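# Flip the towel over and lay it flat

## Task

Turn the towel upside down so its current underside ends up on top, then leave it lying flat in one layer, fully spread with right-angled corners, in roughly its present spot on the table.

## Robot and tools

Robot: two arms, left_arm and right_arm, each ending in a sixteen-motor hand (right_arm a right hand, left_arm its mirror image). Calibrated bases in the scene frame: left_arm at (-0.032, +0.476, 0) m, right_arm at (-0.024, -0.371, 0) m. Scene frame: origin at table-top height midway between the nominal bases, +x away from the robot over the table, +z up, left_arm on the +y side. Camera left/right does not match arm names.

Hand point axes (right hand): +z points along straight fingers toward the tips, +y comes out of the palm face (palm surface at y = -0.062 m), +x runs across the palm away from the thumb. On the left hand +x points toward the thumb. Straight fingertips reach about 0.12 m beyond the hand point in z. A rigid mast sits at the wrist on the palm side and can strike things.

One row = 48 numbers, each in [-1, 1], always for both arms: first 24 for left_arm, then 24 for right_arm. Each block: dx, dy, dz, rx, ry, rz, then sixteen hinge goals in this order: index_abd, index_mcp, index_pip, index_dip, middle_abd, middle_mcp, middle_pip, middle_dip, ring_abd, ring_mcp, ring_pip, ring_dip, thumb_cmc, thumb_axl, thumb_mcp, thumb_ipl, then current_limit, speed.
- dx..rz are an offset, not a pose: measured in that arm's Hand target's own axes, counted from the Hand target as it stood when the action or move began. 1.0 = 0.6 m of travel or 180 degrees; rx, ry, rz form one rotation vector. Every row of an action counts from that same start, not from the row before; sending the same offset in a new call moves further. Six zeros re-command the current Hand target (hold).
- Hinge numbers are absolute goals scaled between each hinge's two stops. Straight values: _abd 0.00, _mcp -0.75, _pip -0.58, _dip -0.70, thumb_cmc -0.71, thumb_axl -0.68, thumb_mcp -0.23, thumb_ipl -0.17. Toward +1 fingers curl toward the palm and the thumb swings in front of it. A 0 is a real goal; to keep a hand unchanged, echo its hand_goal, hand_current_limit and hand_speed.
- current_limit maps -1..+1 to 0..550 mA per motor (floor 11 mA); speed gives (speed+1)/2 of 8.5 rad/s. Starting values +0.4 and -0.6; last written values persist.

Tools:
- execute_actions(actions, cameras): actions is a list of actions, each a list of 1 to 15 rows; each row is one 1/30 s step and a short action repeats its last row to fill 15 steps. Images come back only for an empty actions list or when cameras names them (["all"], or names among cam_high 896x504, cam_low 896x504, cam_left_wrist 672x504, cam_right_wrist 672x504).
- move(target, speed, blend, stop_force, zero, blocking, cameras): target is one 48-number row or up to 15 rows; every row's offsets count from the Hand targets at the move's start. The hand point follows a straight line, both arms finishing together, capped at 10 s. speed in m/s, 0.002 to 3.6 (default 0.25), turning at up to twice that in rad/s; one value or one per target. blend in metres rounds corners in a list (0 = stop at each). stop_force, 3 to 120 N, ends an arm's path when its wrist sensor feels that much opposing push; unreliable while the hand rotates, and omit it when lifting off something the hand presses. zero (default true) re-zeroes the sensor first. blocking=false returns after about 0.5 s while motion continues; not allowed with stop_force. Hand numbers in the first target are sent at the start; change them between targets to grip mid-move. The path does not avoid obstacles or the other arm; do not route it close to an arm's own base.
- wait(seconds 0 to 10), stop() to brake a running move, zoom_image(camera, region=[x0,y0,x1,y1] pixels, at most 504 by 504), zero_wrist_force(arm), finished_scene(scene) to end the scene.

Results: end_effector_position (m), end_effector_quat_wxyz and velocities in the scene frame; "Hand target", the last commanded pose from which the next offsets count (the hand may rest short of it; send the gap as an offset); hand_goal, hand_measured, hand_current_ma, hand_state per motor (moving, goal, blocked, overload); Wrist force and Wrist torque in the end effector's axes plus the peak since last shown; joint positions and torques; motor temperatures. A move adds a "move:" line: done, off_target, moving, held or fault, and limits such as paced (pose clipped) or held (steps withheld). Commanded orientation is clipped each step to within 32 degrees of the measured one.

Avoid: pushing past firm contact (arms are stiff; near 150 N any outside force stops the arm for 10 s; wrist joints tolerate only 24.3 N m); fast motion into the table; contact between the two arms or one hand gripping the other; a motor at 495 mA or more for 5 s (shuts down 10 s); motors reaching 85 degrees C from long stretched or pushing poses (warning at 70); releasing the towel while it moves; letting it slide or fall off the table. Fix any fold or crumple before finishing, since the towel must stay flat without the robot.

Each tool is called after "Emit:" as a command line: name --argument value for each argument, lists and objects as JSON in quotes; but a table of rows of numbers goes row by row, as --pt "numbers of a row", without its own name.

## Session

Emit:
execute_actions --actions '[]'

Scene clock: 0.00 s.
left_arm: end_effector_position=(+0.7068, +0.3933, +0.2065) hand_goal=(+0.000, -0.754, -0.576, -0.696, +0.000, -0.754, -0.576, -0.696, +0.000, -0.754, -0.576, -0.696, -0.714, -0.678, -0.226, -0.168) hand_measured=(+0.000, -0.754, -0.576, -0.696, +0.000, -0.754, -0.576, -0.696, +0.000, -0.754, -0.576, -0.696, -0.714, -0.678, -0.226, -0.168) hand_current_ma=(+0, +0, +0, +0, +0, +0, +0, +0, +0, +0, +0, +0, +0, +0, +0, +0) hand_state=(goal, goal, goal, goal, goal, goal, goal, goal, goal, goal, goal, goal, goal, goal, goal, goal) hand_current_limit=0.40 hand_speed=-0.60 end_effector_quat_wxyz=(+0.171, +0.245, +0.783, -0.546) | right_arm: end_effector_position=(+0.3265, -0.9581, +0.2545) hand_goal=(+0.000, -0.754, -0.576, -0.696, +0.000, -0.754, -0.576, -0.696, +0.000, -0.754, -0.576, -0.696, -0.714, -0.678, -0.226, -0.168) hand_measured=(+0.000, -0.754, -0.576, -0.696, +0.000, -0.754, -0.576, -0.696, +0.000, -0.754, -0.576, -0.696, -0.714, -0.678, -0.226, -0.168) hand_current_ma=(+0, +0, +0, +0, +0, +0, +0, +0, +0, +0, +0, +0, +0, +0, +0, +0) hand_state=(goal, goal, goal, goal, goal, goal, goal, goal, goal, goal, goal, goal, goal, goal, goal, goal) hand_current_limit=0.40 hand_speed=-0.60 end_effector_quat_wxyz=(+0.322, +0.676, +0.387, +0.537)
Joint positions: left_arm=[3.457 -2.188 -1.157 -2.092 0.481 -0.179] | right_arm=[-1.635 -1.164 2.047 -2.379 -0.218 -1.137]
Joint velocities: within noise
Joint torques (N m): no reading
Motor temperatures (°C): left_arm=[34 37 36 40 34 44] | right_arm=[31 31 36 36 41 46]
Wrist force (N): no reading
Wrist torque (N m): no reading
Wrist force, peak (N): no reading
Hand target: left_arm +0.7068, +0.3933, +0.2065; +0.171, +0.245, +0.783, -0.546 | right_arm +0.3265, -0.9581, +0.2545; +0.322, +0.676, +0.387, +0.537

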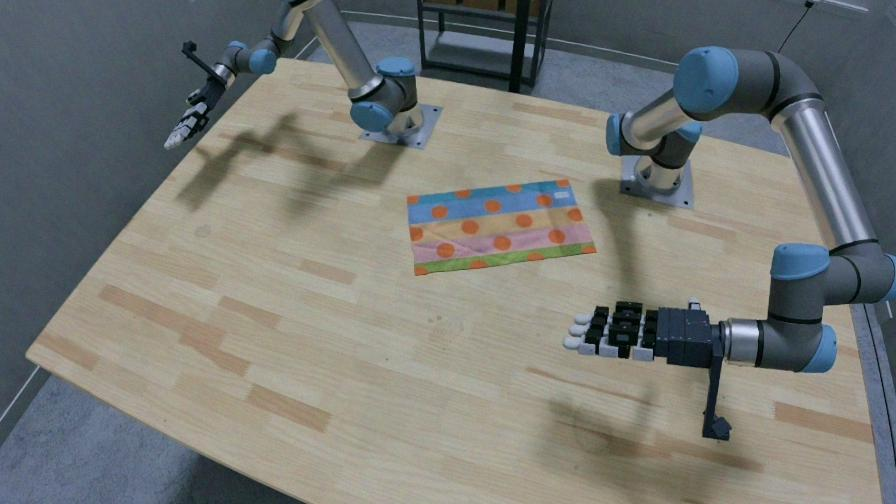

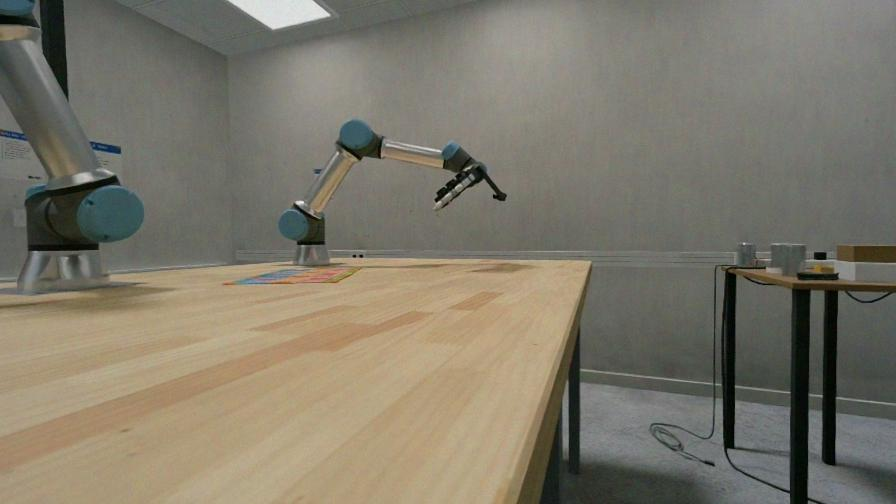

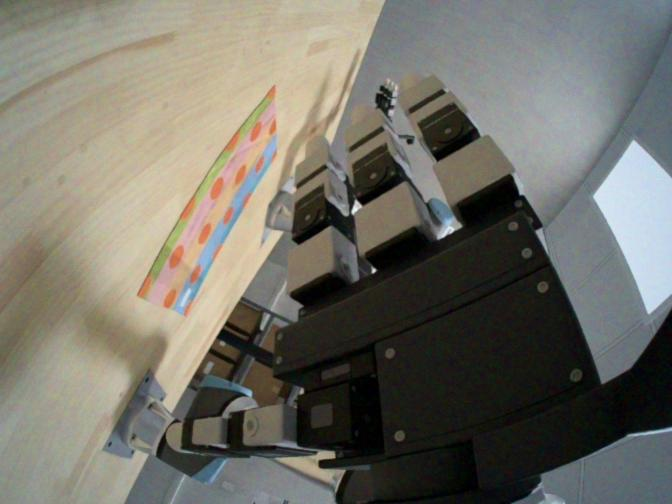

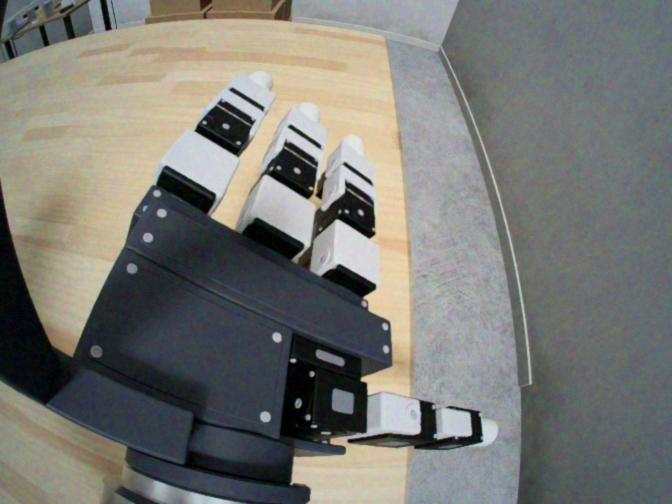

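Emit:
zoom_image --camera "cam_high" --region '[390, 160, 620, 290]'

Emit:
move --target '[0.4602,-0.4513,0.0365,-0.4023,0.0348,-0.288, -0.333,-0.479,-0.577,-0.696, 0.333,-0.479,-0.577,-0.696, 0,0.068,0.299,0.174, -0.714,-0.678,-0.226,-0.168, 0.4,-0.6, 0.647,-0.318,0.153,0.2999,-0.3171,0.1618, -0.333,-0.479,-0.577,-0.696, 0.333,-0.479,-0.577,-0.696, 0,0.068,0.299,0.174, -0.714,-0.678,-0.226,-0.168, 0.4,-0.6]' --speed 0.3 --cameras '["all"]'

Scaled by 2.191.

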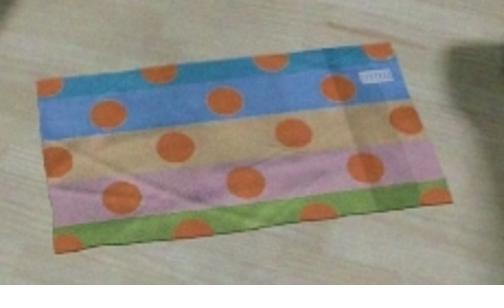

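Scene clock: 16.77 s.
left_arm: end_effector_position=(+0.3256, +0.3505, +0.2598) hand_goal=(-0.334, -0.480, -0.578, -0.696, +0.332, -0.480, -0.578, -0.696, +0.000, +0.068, +0.298, +0.174, -0.714, -0.678, -0.226, -0.168) hand_measured=(-0.332, -0.480, -0.576, -0.696, +0.324, -0.480, -0.576, -0.696, +0.002, +0.062, +0.290, +0.172, -0.712, -0.678, -0.224, -0.168) hand_current_ma=(+8, +2, +6, +0, -27, +2, +9, +0, +7, -23, -31, -13, +13, +3, +12, +2) hand_state=(goal, goal, goal, goal, goal, goal, goal, goal, goal, goal, goal, goal, goal, goal, goal, goal) hand_current_limit=0.40 hand_speed=-0.60 end_effector_quat_wxyz=(+0.000, -0.215, +0.977, +0.000) | right_arm: end_effector_position=(+0.4297, -0.5282, +0.2575) hand_goal=(-0.334, -0.480, -0.578, -0.696, +0.332, -0.480, -0.578, -0.696, +0.000, +0.068, +0.298, +0.174, -0.714, -0.678, -0.226, -0.168) hand_measured=(-0.334, -0.486, -0.578, -0.696, +0.326, -0.486, -0.578, -0.696, +0.002, +0.054, +0.294, +0.172, -0.716, -0.678, -0.224, -0.168) hand_current_ma=(+0, -1, +0, +0, -1, -1, +0, +0, +0, -5, +0, +0, +0, +0, +0, +0) hand_state=(goal, goal, goal, goal, goal, goal, goal, goal, goal, goal, goal, goal, goal, goal, goal, goal) hand_current_limit=0.40 hand_speed=-0.60 end_effector_quat_wxyz=(+0.000, +0.976, +0.216, +0.000)
Joint positions: left_arm=[2.984 -1.47 -1.919 -1.324 1.572 -2.145] | right_arm=[-0.492 -1.703 1.952 -1.821 -1.571 0.671]
Joint torques (N m): left_arm=[-12.39 27.06 12.19 0.73 2.79 -2.28] | right_arm=[7.87 -8.52 -36.33 -0.81 -1.42 2.19]
Wrist force (N): left_arm=[0.5 0.8 0.0] | right_arm=[-0.6 -1.4 0.8]
Wrist torque (N m): left_arm=[0.32 -0.17 0.06] | right_arm=[-0.30 -0.17 0.08]
Wrist force, peak (N): left_arm=[1.2 1.1 0.1] | right_arm=[0.1 -2.2 1.0]
Hand target: left_arm +0.3256, +0.3505, +0.2598; +0.000, -0.215, +0.977, +0.000 | right_arm +0.4298, -0.5282, +0.2575; +0.000, +0.976, +0.216, +0.000
Off the commanded pose: left_arm 0.000 m, 0 deg | right_arm 0.000 m, 0 deg.
move: done
camera_calibration:
cam_left_wrist: T_world_to_cam=[[0.971178, -0.234138, 0.0446475, -0.282406], [-0.189803, -0.646353, 0.739055, 0.0496069], [-0.144183, -0.726228, -0.672163, 0.597106], [0, 0, 0, 1]] pos_world=[0.369774, 0.399577, 0.377299]
cam_right_wrist: T_world_to_cam=[[-0.425181, -0.903793, -0.048775, -0.246544], [-0.620528, 0.251843, 0.742644, 0.157432], [-0.658913, 0.346025, -0.667908, 0.766854], [0, 0, 0, 1]] pos_world=[0.498154, -0.527824, 0.383247]

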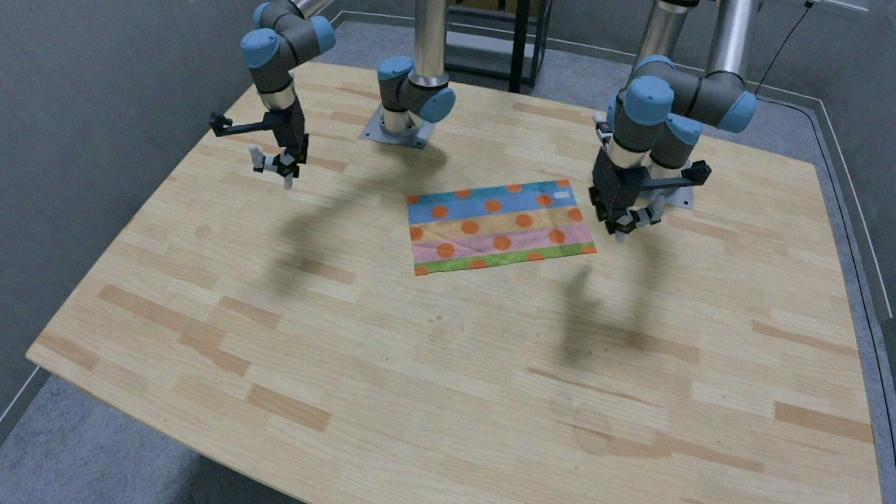

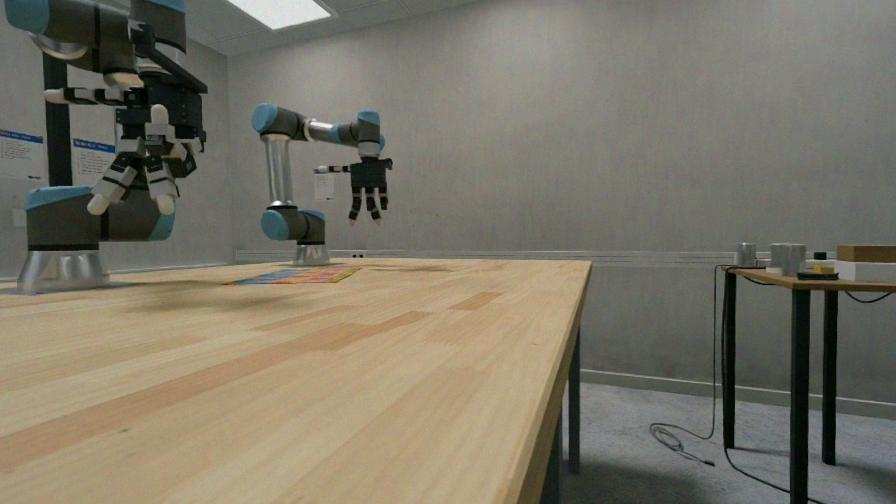

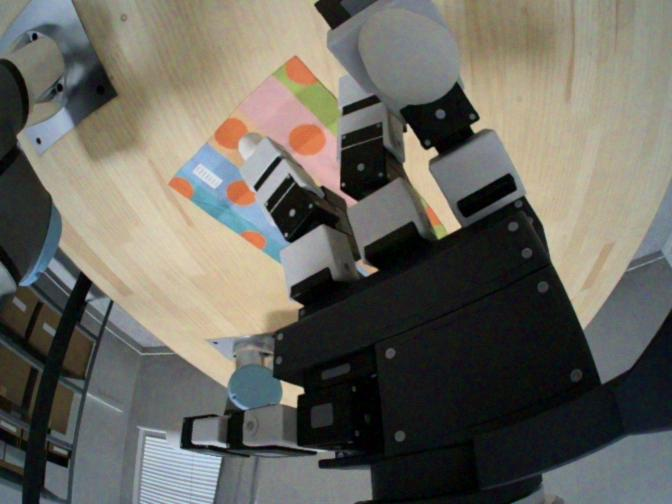

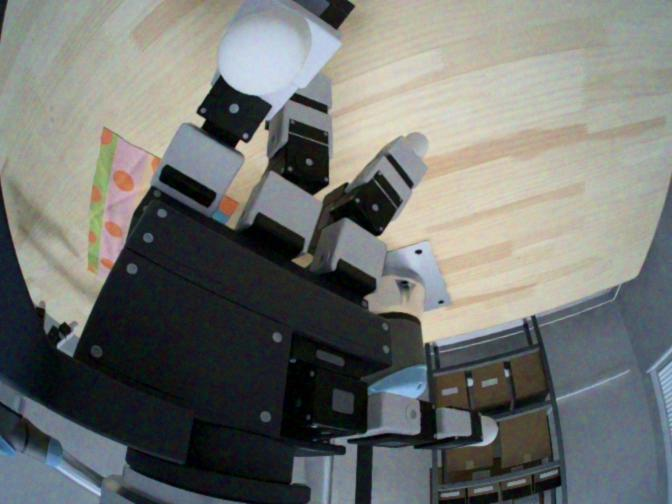

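Emit:
move --target '[0,0,0.1164,0,0,0, -0.333,-0.479,-0.577,-0.696, 0.333,-0.479,-0.577,-0.696, 0,0.068,0.299,0.174, -0.714,-0.678,-0.226,-0.168, 0.4,-0.6, 0.4593,-0.579,0.1125,0,0,0, -0.333,-0.479,-0.577,-0.696, 0.333,-0.479,-0.577,-0.696, 0,0.068,0.299,0.174, -0.714,-0.678,-0.226,-0.168, 0.4,-0.6]' --speed 0.3 --cameras '["all"]'

Emit:
zoom_image --camera "cam_high" --region '[340, 100, 680, 320]'

Scene clock: 19.43 s.
left_arm: end_effector_position=(+0.3256, +0.3506, +0.1900) hand_goal=(-0.334, -0.480, -0.578, -0.696, +0.332, -0.480, -0.578, -0.696, +0.000, +0.068, +0.298, +0.174, -0.714, -0.678, -0.226, -0.168) hand_measured=(-0.332, -0.480, -0.576, -0.696, +0.324, -0.480, -0.576, -0.696, +0.002, +0.062, +0.290, +0.172, -0.712, -0.678, -0.224, -0.168) hand_current_ma=(+8, +2, +6, +0, -27, +1, +9, +0, +7, -24, -31, -13, +12, +3, +12, +2) hand_state=(goal, goal, goal, goal, goal, goal, goal, goal, goal, goal, goal, goal, goal, goal, goal, goal) hand_current_limit=0.40 hand_speed=-0.60 end_effector_quat_wxyz=(+0.000, -0.215, +0.977, +0.000) | right_arm: end_effector_position=(+0.5331, -0.0970, +0.1900) hand_goal=(-0.334, -0.480, -0.578, -0.696, +0.332, -0.480, -0.578, -0.696, +0.000, +0.068, +0.298, +0.174, -0.714, -0.678, -0.226, -0.168) hand_measured=(-0.334, -0.484, -0.578, -0.696, +0.328, -0.484, -0.578, -0.696, +0.002, +0.054, +0.294, +0.172, -0.716, -0.678, -0.224, -0.168) hand_current_ma=(+0, -1, +0, +0, +0, -1, +0, +0, +0, -5, +0, +0, +0, +0, +0, +0) hand_state=(goal, goal, goal, goal, goal, goal, goal, goal, goal, goal, goal, goal, goal, goal, goal, goal) hand_current_limit=0.40 hand_speed=-0.60 end_effector_quat_wxyz=(+0.000, +0.976, +0.216, +0.000)
Joint positions: left_arm=[2.984 -1.531 -2.053 -1.129 1.572 -2.145] | right_arm=[0.353 -1.163 1.509 -1.918 -1.571 1.516]
Joint torques (N m): left_arm=[9 7.65 11.24 4.2 -1.46 1.11] | right_arm=[7.6 -30.17 -35.65 -0.34 -1.74 2.05]
Wrist force (N): left_arm=[0.3 0.7 0.4] | right_arm=[-0.6 -1.6 0.6]
Wrist torque (N m): left_arm=[0.25 -0.12 0.06] | right_arm=[-0.31 -0.17 0.07]
Wrist force, peak (N): left_arm=[1.0 0.9 0.1] | right_arm=[0.3 -3.3 0.9]
Hand target: left_arm +0.3256, +0.3506, +0.1900; +0.000, -0.215, +0.977, +0.000 | right_arm +0.5331, -0.0970, +0.1900; +0.000, +0.976, +0.216, +0.000
Off the commanded pose: left_arm 0.000 m, 0 deg | right_arm 0.000 m, 0 deg.
move: done
camera_calibration:
cam_left_wrist: T_world_to_cam=[[0.971176, -0.234143, 0.0446478, -0.279287], [-0.189818, -0.646405, 0.739006, 0.101235], [-0.144173, -0.72618, -0.672218, 0.550182], [0, 0, 0, 1]] pos_world=[0.369774, 0.399577, 0.307499]
cam_right_wrist: T_world_to_cam=[[-0.425268, -0.903751, -0.0488034, 0.183812], [-0.620492, 0.251873, 0.742664, 0.163203], [-0.658891, 0.346113, -0.667884, 0.640651], [0, 0, 0, 1]] pos_world=[0.601554, -0.0967238, 0.315646]

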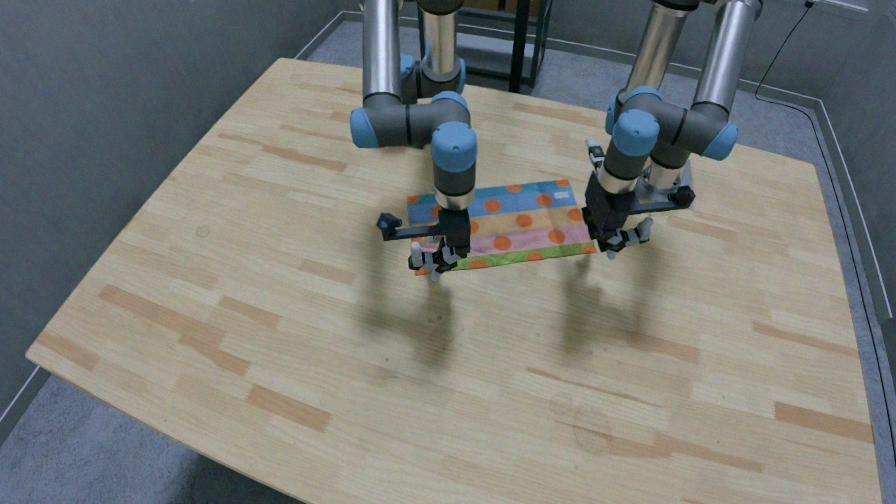

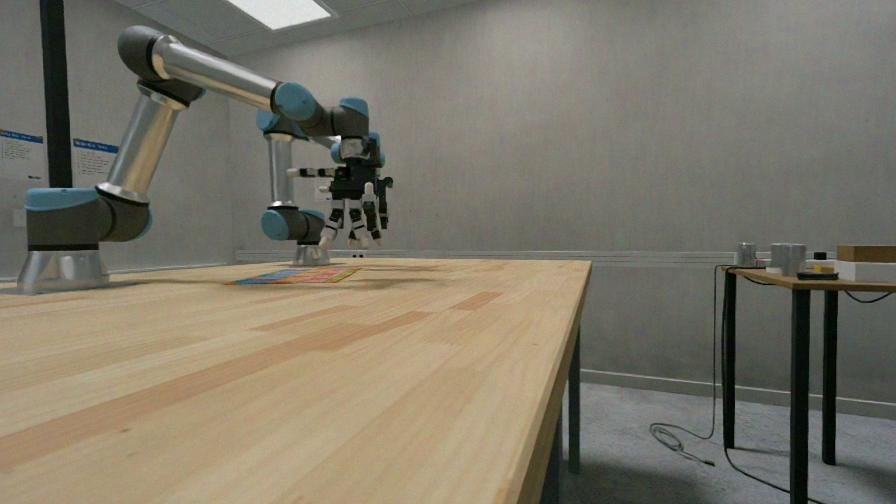

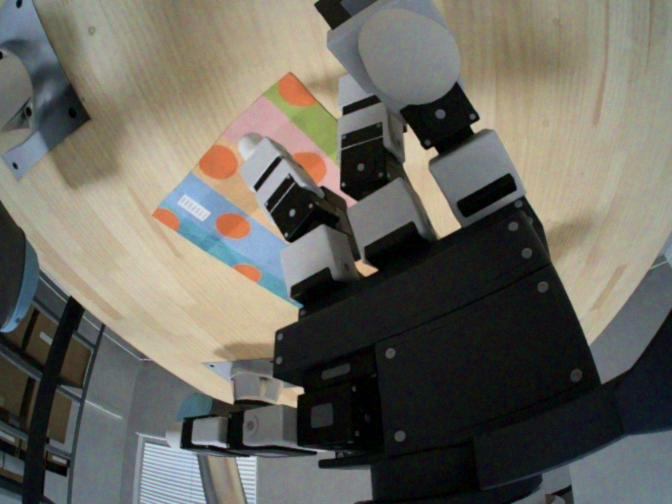

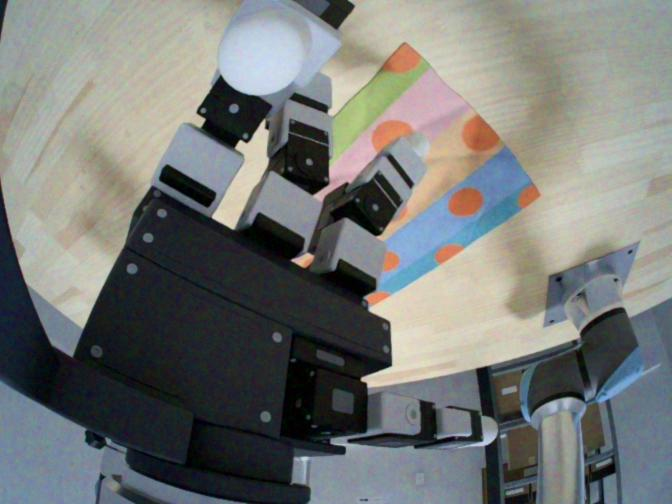

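Scaled by 1.482.

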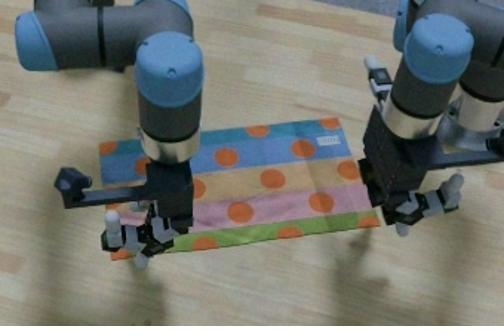

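Emit:
move --target '[0.0307,0.0367,0.0583,0,0,0, -0.167,-0.479,-0.577,-0.696, 0.167,-0.479,-0.577,-0.696, 0,0.068,0.299,0.174, -0.714,-0.678,-0.226,-0.168, 0.4,-0.6, -0.0381,0.0346,0.0583,0,0,0, -0.167,-0.479,-0.577,-0.696, 0.167,-0.479,-0.577,-0.696, 0,0.068,0.299,0.174, -0.714,-0.678,-0.226,-0.168, 0.4,-0.6]' --speed 0.1 --cameras '["all"]'

Scene clock: 23.83 s.
left_arm: end_effector_position=(+0.2996, +0.3628, +0.1550) hand_goal=(-0.168, -0.480, -0.578, -0.696, +0.166, -0.480, -0.578, -0.696, +0.000, +0.068, +0.298, +0.174, -0.714, -0.678, -0.226, -0.168) hand_measured=(-0.170, -0.480, -0.576, -0.696, +0.168, -0.480, -0.576, -0.696, +0.002, +0.062, +0.290, +0.172, -0.712, -0.678, -0.224, -0.168) hand_current_ma=(-9, +1, +6, +0, +10, +1, +8, +0, +7, -25, -31, -13, +11, +3, +13, +2) hand_state=(goal, goal, goal, goal, goal, goal, goal, goal, goal, goal, goal, goal, goal, goal, goal, goal) hand_current_limit=0.40 hand_speed=-0.60 end_effector_quat_wxyz=(+0.000, -0.215, +0.977, +0.000) | right_arm: end_effector_position=(+0.5212, -0.1254, +0.1550) hand_goal=(-0.168, -0.480, -0.578, -0.696, +0.166, -0.480, -0.578, -0.696, +0.000, +0.068, +0.298, +0.174, -0.714, -0.678, -0.226, -0.168) hand_measured=(-0.170, -0.484, -0.578, -0.696, +0.168, -0.484, -0.578, -0.696, +0.002, +0.054, +0.294, +0.172, -0.716, -0.678, -0.224, -0.168) hand_current_ma=(+0, -1, +0, +0, +0, -1, +0, +0, +0, -5, +0, +0, +0, +0, +0, +0) hand_state=(goal, goal, goal, goal, goal, goal, goal, goal, goal, goal, goal, goal, goal, goal, goal, goal) hand_current_limit=0.40 hand_speed=-0.60 end_effector_quat_wxyz=(+0.000, +0.976, +0.216, +0.000)
Joint positions: left_arm=[3.005 -1.503 -2.179 -1.03 1.572 -2.124] | right_arm=[0.317 -1.187 1.641 -2.026 -1.571 1.48]
Joint torques (N m): left_arm=[11.64 25.42 9.5 4.16 2.6 1.78] | right_arm=[-10.05 -46.75 -9.23 -4.58 0.34 -1.83]
Wrist force (N): left_arm=[0.1 0.5 0.1] | right_arm=[-0.7 -1.5 0.8]
Wrist torque (N m): left_arm=[0.27 -0.12 -0.13] | right_arm=[-0.32 -0.16 0.24]
Wrist force, peak (N): left_arm=[0.7 0.8 0.6] | right_arm=[-0.4 -2.2 0.0]
Hand target: left_arm +0.2996, +0.3629, +0.1550; +0.000, -0.215, +0.977, +0.000 | right_arm +0.5212, -0.1254, +0.1550; +0.000, +0.976, +0.216, +0.000
Off the commanded pose: left_arm 0.000 m, 0 deg | right_arm 0.000 m, 0 deg.
move: done
camera_calibration:
cam_left_wrist: T_world_to_cam=[[0.971176, -0.234143, 0.0446478, -0.249594], [-0.189818, -0.646405, 0.739006, 0.130116], [-0.144173, -0.72618, -0.672218, 0.531838], [0, 0, 0, 1]] pos_world=[0.343774, 0.411877, 0.272499]
cam_right_wrist: T_world_to_cam=[[-0.42518, -0.903797, -0.0487138, 0.151299], [-0.620467, 0.251861, 0.742689, 0.188868], [-0.658971, 0.346002, -0.667863, 0.619358], [0, 0, 0, 1]] pos_world=[0.589655, -0.125124, 0.280747]

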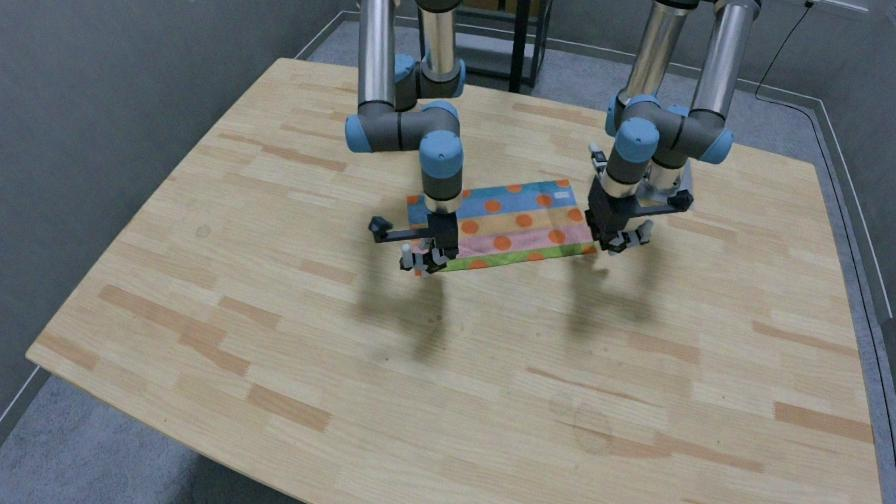

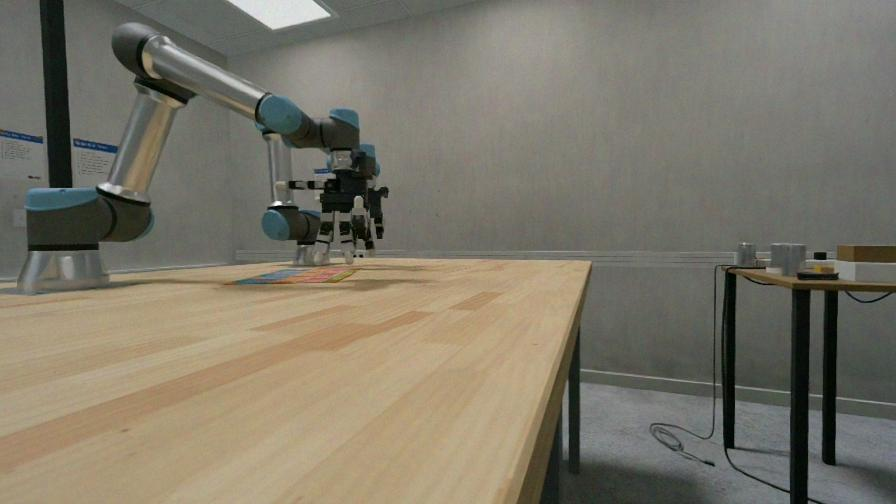

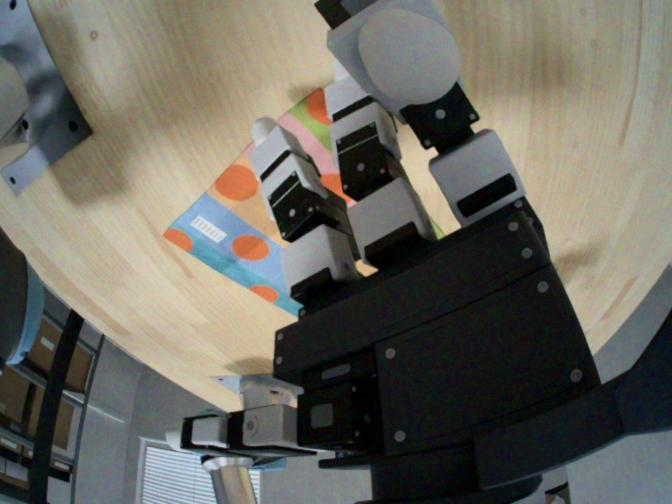

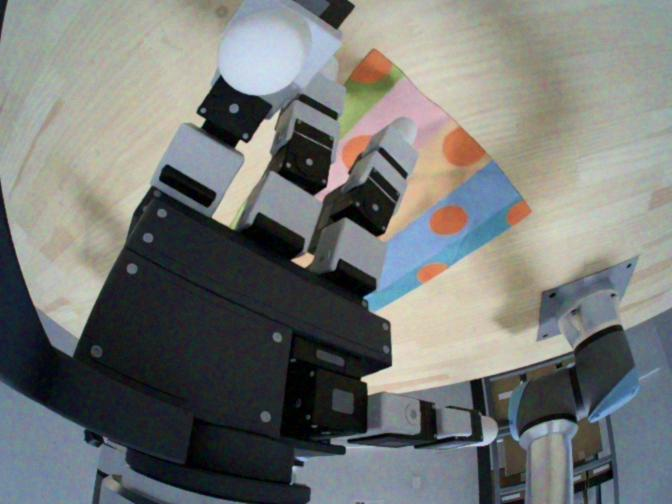

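Emit:
move --target '[0.008,-0.0696,0,0,0,0, -0.167,-0.479,-0.577,-0.696, 0.167,-0.479,-0.577,-0.696, 0.83,-0.75,-0.577,-0.696, -0.714,-0.678,-0.226,-0.168, 0.4,-0.6, 0,0,0,0,0,0, -0.167,-0.479,-0.577,-0.696, 0.167,-0.479,-0.577,-0.696, 0.83,-0.75,-0.577,-0.696, -0.714,-0.678,-0.226,-0.168, 0.4,-0.6]' --speed 0.1 --cameras '["cam_left_wrist","cam_right_wrist"]'

Scene clock: 25.63 s.
left_arm: end_effector_position=(+0.3128, +0.3230, +0.1550) hand_goal=(-0.168, -0.480, -0.578, -0.696, +0.166, -0.480, -0.578, -0.696, +0.830, -0.750, -0.578, -0.696, -0.714, -0.678, -0.226, -0.168) hand_measured=(-0.170, -0.480, -0.576, -0.696, +0.168, -0.480, -0.576, -0.696, +0.818, -0.746, -0.574, -0.694, -0.712, -0.678, -0.224, -0.168) hand_current_ma=(-9, -1, +6, +0, +10, +0, +8, +0, -44, +16, +13, +12, +10, +3, +13, +2) hand_state=(goal, goal, goal, goal, goal, goal, goal, goal, goal, goal, goal, goal, goal, goal, goal, goal) hand_current_limit=0.40 hand_speed=-0.60 end_effector_quat_wxyz=(+0.000, -0.215, +0.977, +0.000) | right_arm: end_effector_position=(+0.5212, -0.1254, +0.1550) hand_goal=(-0.168, -0.480, -0.578, -0.696, +0.166, -0.480, -0.578, -0.696, +0.830, -0.750, -0.578, -0.696, -0.714, -0.678, -0.226, -0.168) hand_measured=(-0.170, -0.484, -0.578, -0.696, +0.168, -0.484, -0.578, -0.696, +0.818, -0.746, -0.574, -0.694, -0.716, -0.678, -0.224, -0.168) hand_current_ma=(+0, -1, +0, +0, +0, -1, +0, +0, -2, +0, +0, +0, +0, +0, +0, +0) hand_state=(goal, goal, goal, goal, goal, goal, goal, goal, goal, goal, goal, goal, goal, goal, goal, goal) hand_current_limit=0.40 hand_speed=-0.60 end_effector_quat_wxyz=(+0.000, +0.976, +0.216, +0.000)
Joint positions: left_arm=[2.917 -1.578 -2.108 -1.027 1.572 -2.212] | right_arm=[0.317 -1.187 1.641 -2.026 -1.571 1.48]
Joint torques (N m): left_arm=[-11.84 9.94 32.56 0.6 2.64 -1.95] | right_arm=[-9.67 -46.33 -8.44 -4.69 0.5 -1.85]
Wrist force (N): left_arm=[0.4 0.1 0.6] | right_arm=[-0.7 -1.5 0.7]
Wrist torque (N m): left_arm=[0.17 -0.12 0.08] | right_arm=[-0.35 -0.18 0.25]
Wrist force, peak (N): left_arm=[0.4 1.5 0.1] | right_arm=[-0.7 -1.9 0.7]
Hand target: left_arm +0.3128, +0.3229, +0.1550; +0.000, -0.215, +0.977, +0.000 | right_arm +0.5212, -0.1254, +0.1550; +0.000, +0.976, +0.216, +0.000
Off the commanded pose: left_arm 0.000 m, 0 deg | right_arm 0.000 m, 0 deg.
move: done
camera_calibration:
cam_left_wrist: T_world_to_cam=[[0.971191, -0.234065, 0.044746, -0.271793], [-0.189819, -0.646314, 0.739085, 0.106839], [-0.144074, -0.726286, -0.672124, 0.504818], [0, 0, 0, 1]] pos_world=[0.356975, 0.372076, 0.272499]
cam_right_wrist: T_world_to_cam=[[-0.425245, -0.903763, -0.0487758, 0.151354], [-0.620401, 0.251829, 0.742755, 0.188881], [-0.658991, 0.346113, -0.667784, 0.619296], [0, 0, 0, 1]] pos_world=[0.589655, -0.125124, 0.280646]
Images, in order (width x height): cam_left_wrist 672x504, cam_right_wrist 672x504.

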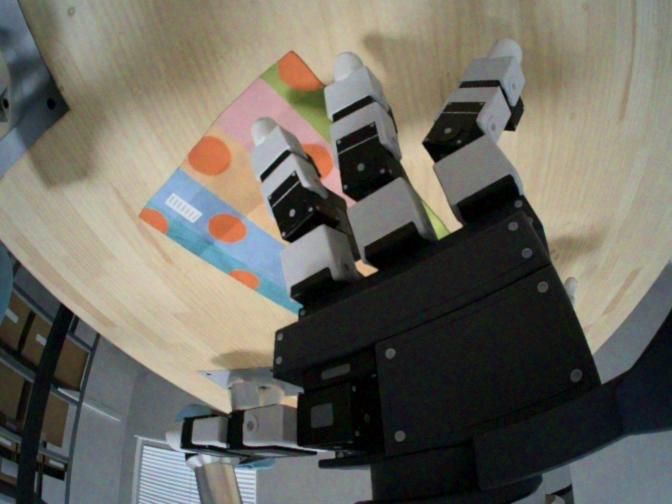

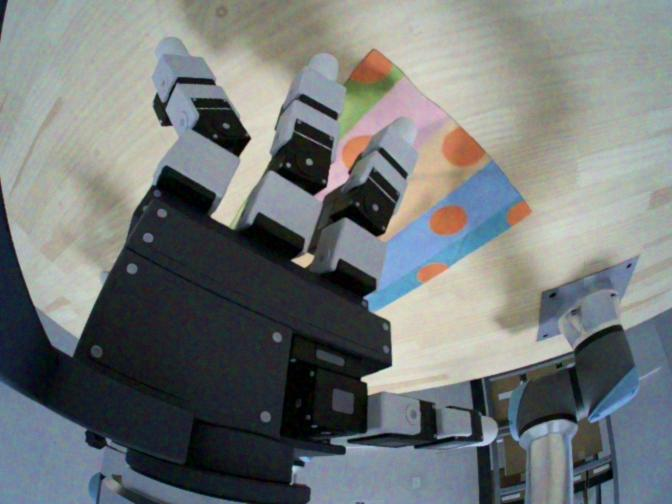

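Emit:
move --target '[0,0,0.0917,0,0,0, -0.167,-0.479,-0.577,-0.696, 0.167,-0.479,-0.577,-0.696, 0.83,-0.75,-0.577,-0.696, -0.714,-0.678,-0.226,-0.168, 0.4,-0.6, 0,0,0.0917,0,0,0, -0.167,-0.479,-0.577,-0.696, 0.167,-0.479,-0.577,-0.696, 0.83,-0.75,-0.577,-0.696, -0.714,-0.678,-0.226,-0.168, 0.4,-0.6]' --speed 0.03 --stop_force 3 --cameras '["all"]'

Scene clock: 28.57 s.
left_arm: end_effector_position=(+0.3127, +0.3230, +0.1144) hand_goal=(-0.168, -0.480, -0.578, -0.696, +0.166, -0.480, -0.578, -0.696, +0.830, -0.750, -0.578, -0.696, -0.714, -0.678, -0.226, -0.168) hand_measured=(-0.172, -0.478, -0.576, -0.696, +0.168, -0.480, -0.576, -0.696, +0.820, -0.746, -0.574, -0.694, -0.712, -0.678, -0.224, -0.168) hand_current_ma=(-13, +8, +7, +0, +9, -1, +8, +0, -42, +16, +13, +12, +10, +3, +14, +2) hand_state=(goal, goal, goal, goal, goal, goal, goal, goal, goal, goal, goal, goal, goal, goal, goal, goal) hand_current_limit=0.40 hand_speed=-0.60 end_effector_quat_wxyz=(+0.000, -0.215, +0.977, +0.000) | right_arm: end_effector_position=(+0.5212, -0.1255, +0.1141) hand_goal=(-0.168, -0.480, -0.578, -0.696, +0.166, -0.480, -0.578, -0.696, +0.830, -0.750, -0.578, -0.696, -0.714, -0.678, -0.226, -0.168) hand_measured=(-0.172, -0.480, -0.578, -0.696, +0.168, -0.484, -0.578, -0.696, +0.820, -0.746, -0.574, -0.694, -0.716, -0.678, -0.224, -0.168) hand_current_ma=(+0, +0, +0, +0, +0, -1, +0, +0, -2, +0, +0, +0, +0, +0, +0, +0) hand_state=(goal, goal, goal, goal, goal, goal, goal, goal, goal, goal, goal, goal, goal, goal, goal, goal) hand_current_limit=0.40 hand_speed=-0.60 end_effector_quat_wxyz=(+0.000, +0.976, +0.216, +0.000)
Joint positions: left_arm=[2.917 -1.642 -2.166 -0.905 1.572 -2.212] | right_arm=[0.317 -1.141 1.691 -2.122 -1.571 1.48]
Joint torques (N m): left_arm=[3.74 28.55 30.19 0.12 0.48 1.61] | right_arm=[-9.75 -46.38 -32.89 -0.1 0.12 -1.85]
Wrist force (N): left_arm=[0.1 -0.4 -1.1] | right_arm=[-0.4 -2.8 -1.5]
Wrist torque (N m): left_arm=[0.33 -0.06 0.01] | right_arm=[-0.19 -0.26 0.30]
Wrist force, peak (N): left_arm=[-1.2 -3.7 -10.6] | right_arm=[1.0 -6.4 -11.6]
Hand target: left_arm +0.3127, +0.3230, +0.1144; +0.000, -0.215, +0.977, +0.000 (not the last commanded pose) | right_arm +0.5212, -0.1255, +0.1141; +0.000, +0.976, +0.216, +0.000 (not the last commanded pose)
Off the commanded pose: left_arm 0.014 m, 0 deg | right_arm 0.014 m, 0 deg.
move: contact (left_arm, right_arm)
camera_calibration:
cam_left_wrist: T_world_to_cam=[[0.971181, -0.234151, 0.0445108, -0.269813], [-0.189721, -0.646415, 0.739022, 0.136779], [-0.14427, -0.726169, -0.672209, 0.477489], [0, 0, 0, 1]] pos_world=[0.356874, 0.371977, 0.231899]
cam_right_wrist: T_world_to_cam=[[-0.425273, -0.903752, -0.0487432, 0.149374], [-0.620381, 0.251869, 0.742758, 0.219178], [-0.658992, 0.346114, -0.667784, 0.59205], [0, 0, 0, 1]] pos_world=[0.589655, -0.125124, 0.239846]

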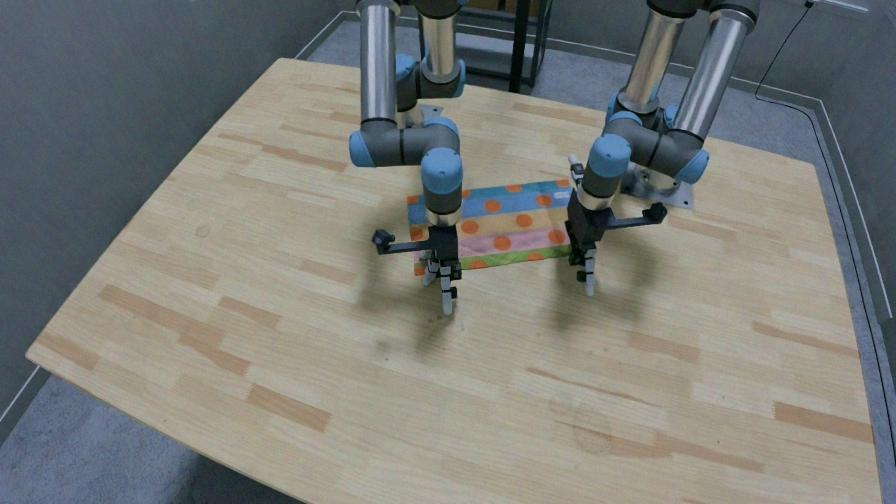

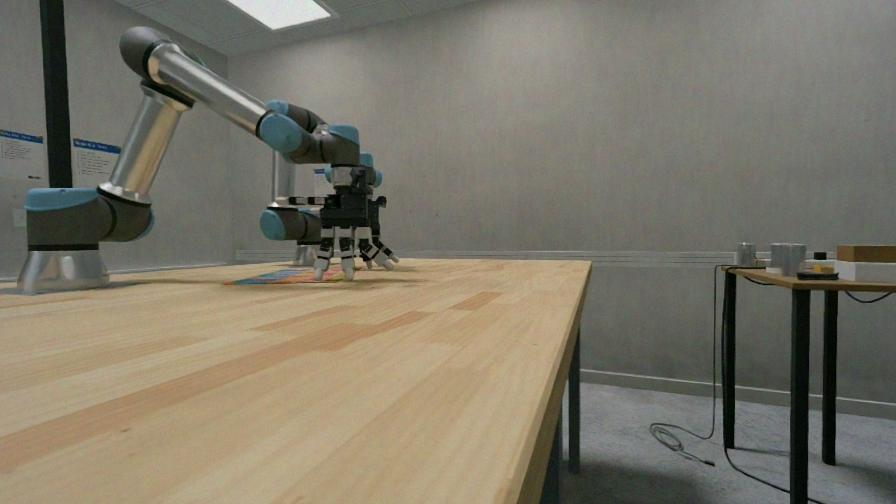

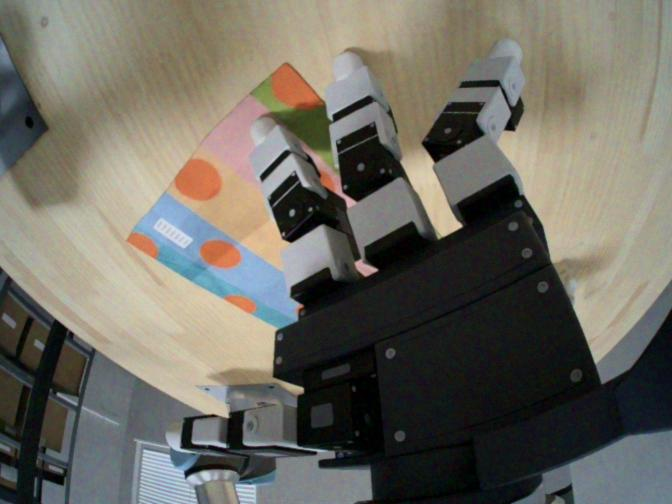

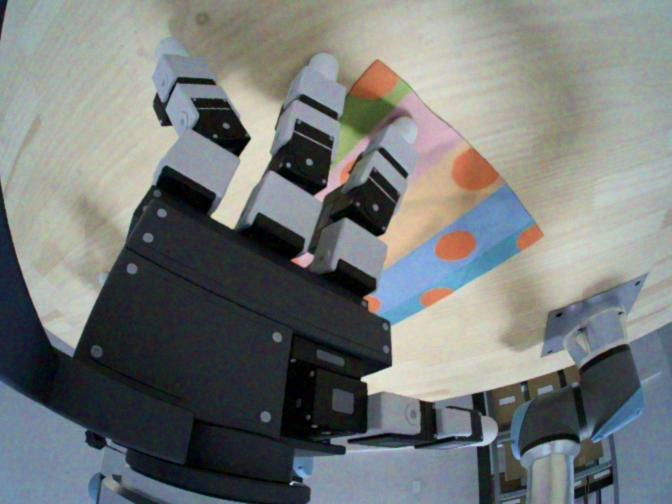

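Emit:
move --target '[0,0,0.0075,0,0,0, -0.167,-0.479,-0.577,-0.696, 0.167,-0.479,-0.577,-0.696, 0.83,-0.75,-0.577,-0.696, -0.714,-0.678,-0.226,-0.168, 0.4,-0.9, 0,0,0.0075,0,0,0, -0.167,-0.479,-0.577,-0.696, 0.167,-0.479,-0.577,-0.696, 0.83,-0.75,-0.577,-0.696, -0.714,-0.678,-0.226,-0.168, 0.4,-0.9]' --speed 0.03

Emit:
move --target '[0,0,0,0,0,0, 0.25,-0.479,-0.577,-0.696, -0.25,-0.479,-0.577,-0.696, 0.83,-0.75,-0.577,-0.696, -0.714,-0.678,-0.226,-0.168, 0.4,-0.9, 0,0,0,0,0,0, 0.25,-0.479,-0.577,-0.696, -0.25,-0.479,-0.577,-0.696, 0.83,-0.75,-0.577,-0.696, -0.714,-0.678,-0.226,-0.168, 0.4,-0.9]' --speed 0.03 --cameras '["all"]'

Scene clock: 30.37 s.
left_arm: end_effector_position=(+0.3127, +0.3230, +0.1099) hand_goal=(-0.168, -0.480, -0.578, -0.696, +0.166, -0.480, -0.578, -0.696, +0.830, -0.750, -0.578, -0.696, -0.714, -0.678, -0.226, -0.168) hand_measured=(-0.188, -0.456, -0.576, -0.704, +0.174, -0.458, -0.572, -0.702, +0.820, -0.746, -0.574, -0.694, -0.712, -0.678, -0.224, -0.168) hand_current_ma=(-80, +112, +12, -33, +33, +104, +24, -26, -41, +15, +13, +12, +10, +3, +14, +2) hand_state=(blocked, blocked, goal, goal, goal, blocked, goal, goal, goal, goal, goal, goal, goal, goal, goal, goal) hand_current_limit=0.40 hand_speed=-0.90 end_effector_quat_wxyz=(+0.000, -0.215, +0.977, +0.000) | right_arm: end_effector_position=(+0.5212, -0.1254, +0.1096) hand_goal=(-0.168, -0.480, -0.578, -0.696, +0.166, -0.480, -0.578, -0.696, +0.830, -0.750, -0.578, -0.696, -0.714, -0.678, -0.226, -0.168) hand_measured=(-0.192, -0.460, -0.578, -0.710, +0.174, -0.460, -0.576, -0.708, +0.820, -0.746, -0.574, -0.694, -0.716, -0.678, -0.224, -0.168) hand_current_ma=(-9, +10, +0, -5, +1, +10, +0, -3, -2, +0, +0, +0, +0, +0, +0, +0) hand_state=(blocked, goal, goal, goal, goal, blocked, goal, goal, goal, goal, goal, goal, goal, goal, goal, goal) hand_current_limit=0.40 hand_speed=-0.90 end_effector_quat_wxyz=(+0.000, +0.976, +0.216, +0.000)
Joint positions: left_arm=[2.917 -1.65 -2.172 -0.891 1.572 -2.212] | right_arm=[0.317 -1.135 1.696 -2.132 -1.571 1.48]
Joint torques (N m): left_arm=[0.66 -14.26 -24.18 -5.71 6.78 1.53] | right_arm=[-12.89 12.58 22.83 2.99 -6.04 -2.08]
Wrist force (N): left_arm=[-4.0 -26.1 -67.9] | right_arm=[4.8 -31.8 -73.6]
Wrist torque (N m): left_arm=[4.51 0.34 -0.38] | right_arm=[4.18 -0.78 0.74]
Wrist force, peak (N): left_arm=[2.0 -31.6 -82.5] | right_arm=[-2.1 -37.1 -90.3]
Hand target: left_arm +0.3127, +0.3230, +0.1099; +0.000, -0.215, +0.977, +0.000 | right_arm +0.5212, -0.1255, +0.1096; +0.000, +0.976, +0.216, +0.000
Off the commanded pose: left_arm 0.000 m, 0 deg | right_arm 0.000 m, 0 deg.
move: done

Scene clock: 30.87 s.
left_arm: end_effector_position=(+0.3127, +0.3230, +0.1099) hand_goal=(+0.250, -0.480, -0.578, -0.696, -0.250, -0.480, -0.578, -0.696, +0.830, -0.750, -0.578, -0.696, -0.714, -0.678, -0.226, -0.168) hand_measured=(-0.186, -0.456, -0.576, -0.704, +0.172, -0.458, -0.572, -0.702, +0.820, -0.746, -0.574, -0.694, -0.712, -0.678, -0.224, -0.168) hand_current_ma=(-385, +112, +12, -34, +385, +104, +24, -26, -41, +15, +13, +12, +10, +3, +14, +2) hand_state=(blocked, blocked, goal, goal, blocked, blocked, goal, goal, goal, goal, goal, goal, goal, goal, goal, goal) hand_current_limit=0.40 hand_speed=-0.90 end_effector_quat_wxyz=(+0.000, -0.215, +0.977, +0.000) | right_arm: end_effector_position=(+0.5212, -0.1255, +0.1096) hand_goal=(+0.250, -0.480, -0.578, -0.696, -0.250, -0.480, -0.578, -0.696, +0.830, -0.750, -0.578, -0.696, -0.714, -0.678, -0.226, -0.168) hand_measured=(-0.184, -0.460, -0.578, -0.710, +0.164, -0.460, -0.576, -0.708, +0.820, -0.746, -0.574, -0.694, -0.716, -0.678, -0.224, -0.168) hand_current_ma=(-385, +10, +0, -5, +383, +10, +0, -3, -2, +0, +0, +0, +0, +0, +0, +0) hand_state=(blocked, blocked, goal, goal, blocked, blocked, goal, goal, goal, goal, goal, goal, goal, goal, goal, goal) hand_current_limit=0.40 hand_speed=-0.90 end_effector_quat_wxyz=(+0.000, +0.976, +0.216, +0.000)
Joint positions: left_arm=[2.917 -1.65 -2.172 -0.891 1.572 -2.212] | right_arm=[0.317 -1.135 1.696 -2.132 -1.571 1.48]
Joint torques (N m): left_arm=[1.69 -12.5 -22.11 -5.74 6.81 1.71] | right_arm=[-15.27 4 18.3 5.14 -6.08 -2.16]
Wrist force (N): left_arm=[-4.0 -26.7 -69.3] | right_arm=[5.9 -32.4 -75.9]
Wrist torque (N m): left_arm=[4.55 0.28 -0.35] | right_arm=[4.31 -0.67 0.77]
Wrist force, peak (N): left_arm=[-4.5 -26.6 -69.6] | right_arm=[5.8 -32.4 -76.3]
Hand target: left_arm +0.3127, +0.3230, +0.1099; +0.000, -0.215, +0.977, +0.000 | right_arm +0.5212, -0.1255, +0.1096; +0.000, +0.976, +0.216, +0.000
Off the commanded pose: left_arm 0.000 m, 0 deg | right_arm 0.000 m, 0 deg.
move: done
camera_calibration:
cam_left_wrist: T_world_to_cam=[[0.971181, -0.234151, 0.0445108, -0.269613], [-0.189721, -0.646415, 0.739022, 0.140105], [-0.14427, -0.726169, -0.672209, 0.474464], [0, 0, 0, 1]] pos_world=[0.356874, 0.371977, 0.227399]
cam_right_wrist: T_world_to_cam=[[-0.425214, -0.903783, -0.0486823, 0.149097], [-0.620398, 0.251879, 0.742741, 0.222609], [-0.659014, 0.346026, -0.667807, 0.588986], [0, 0, 0, 1]] pos_world=[0.589655, -0.125124, 0.235246]

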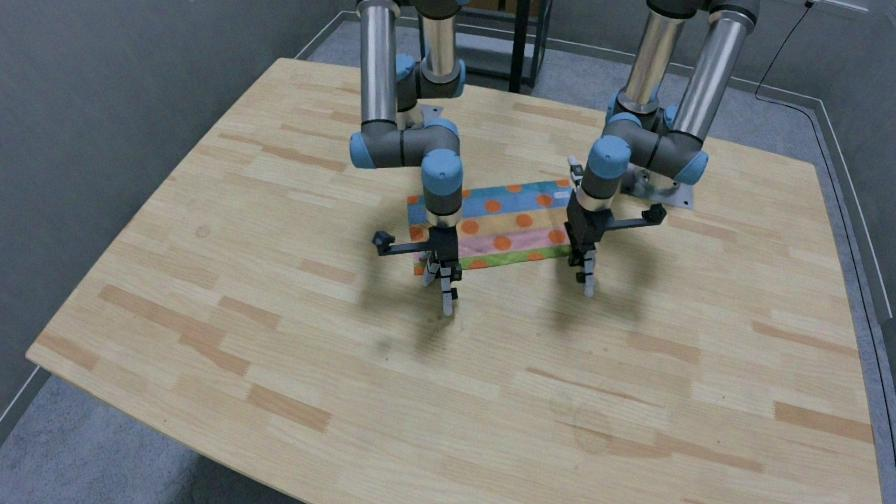

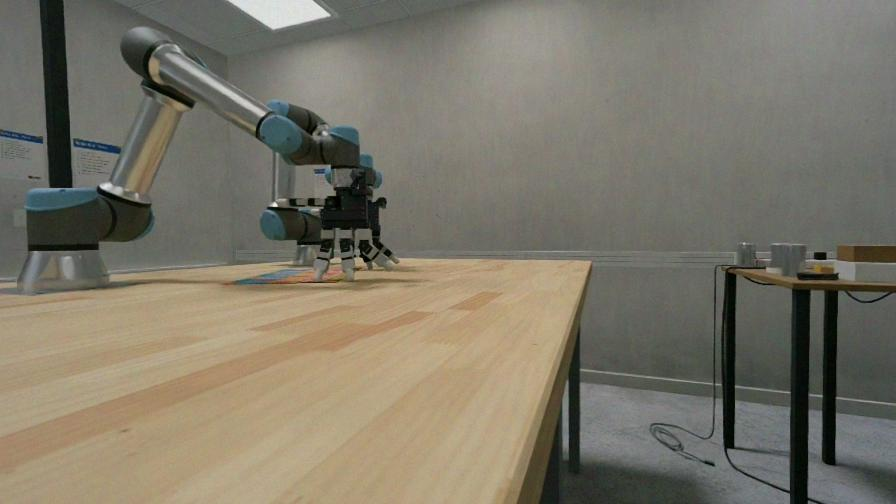

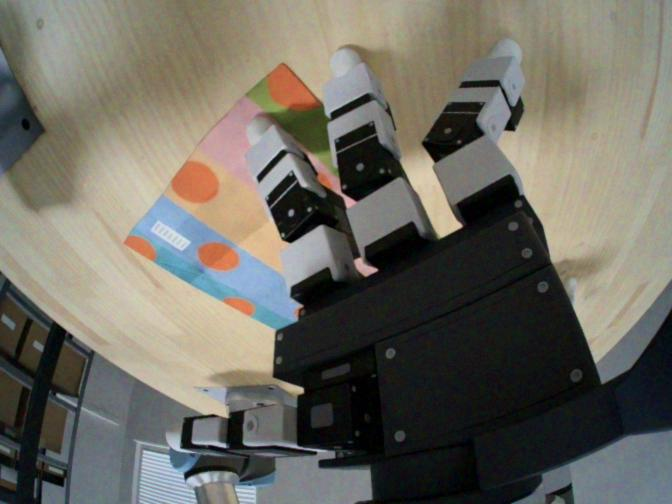

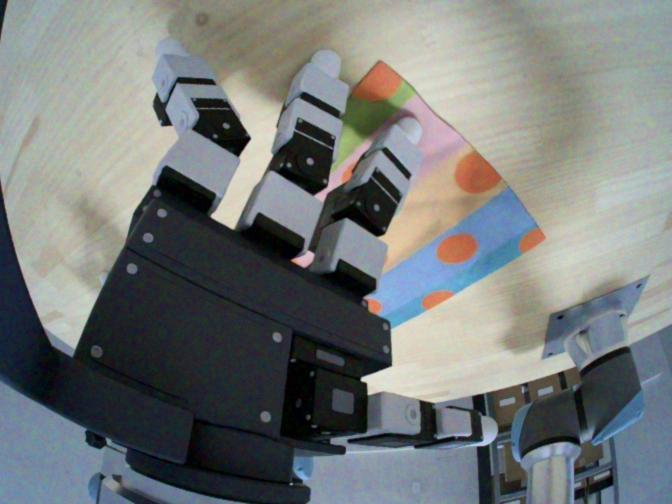

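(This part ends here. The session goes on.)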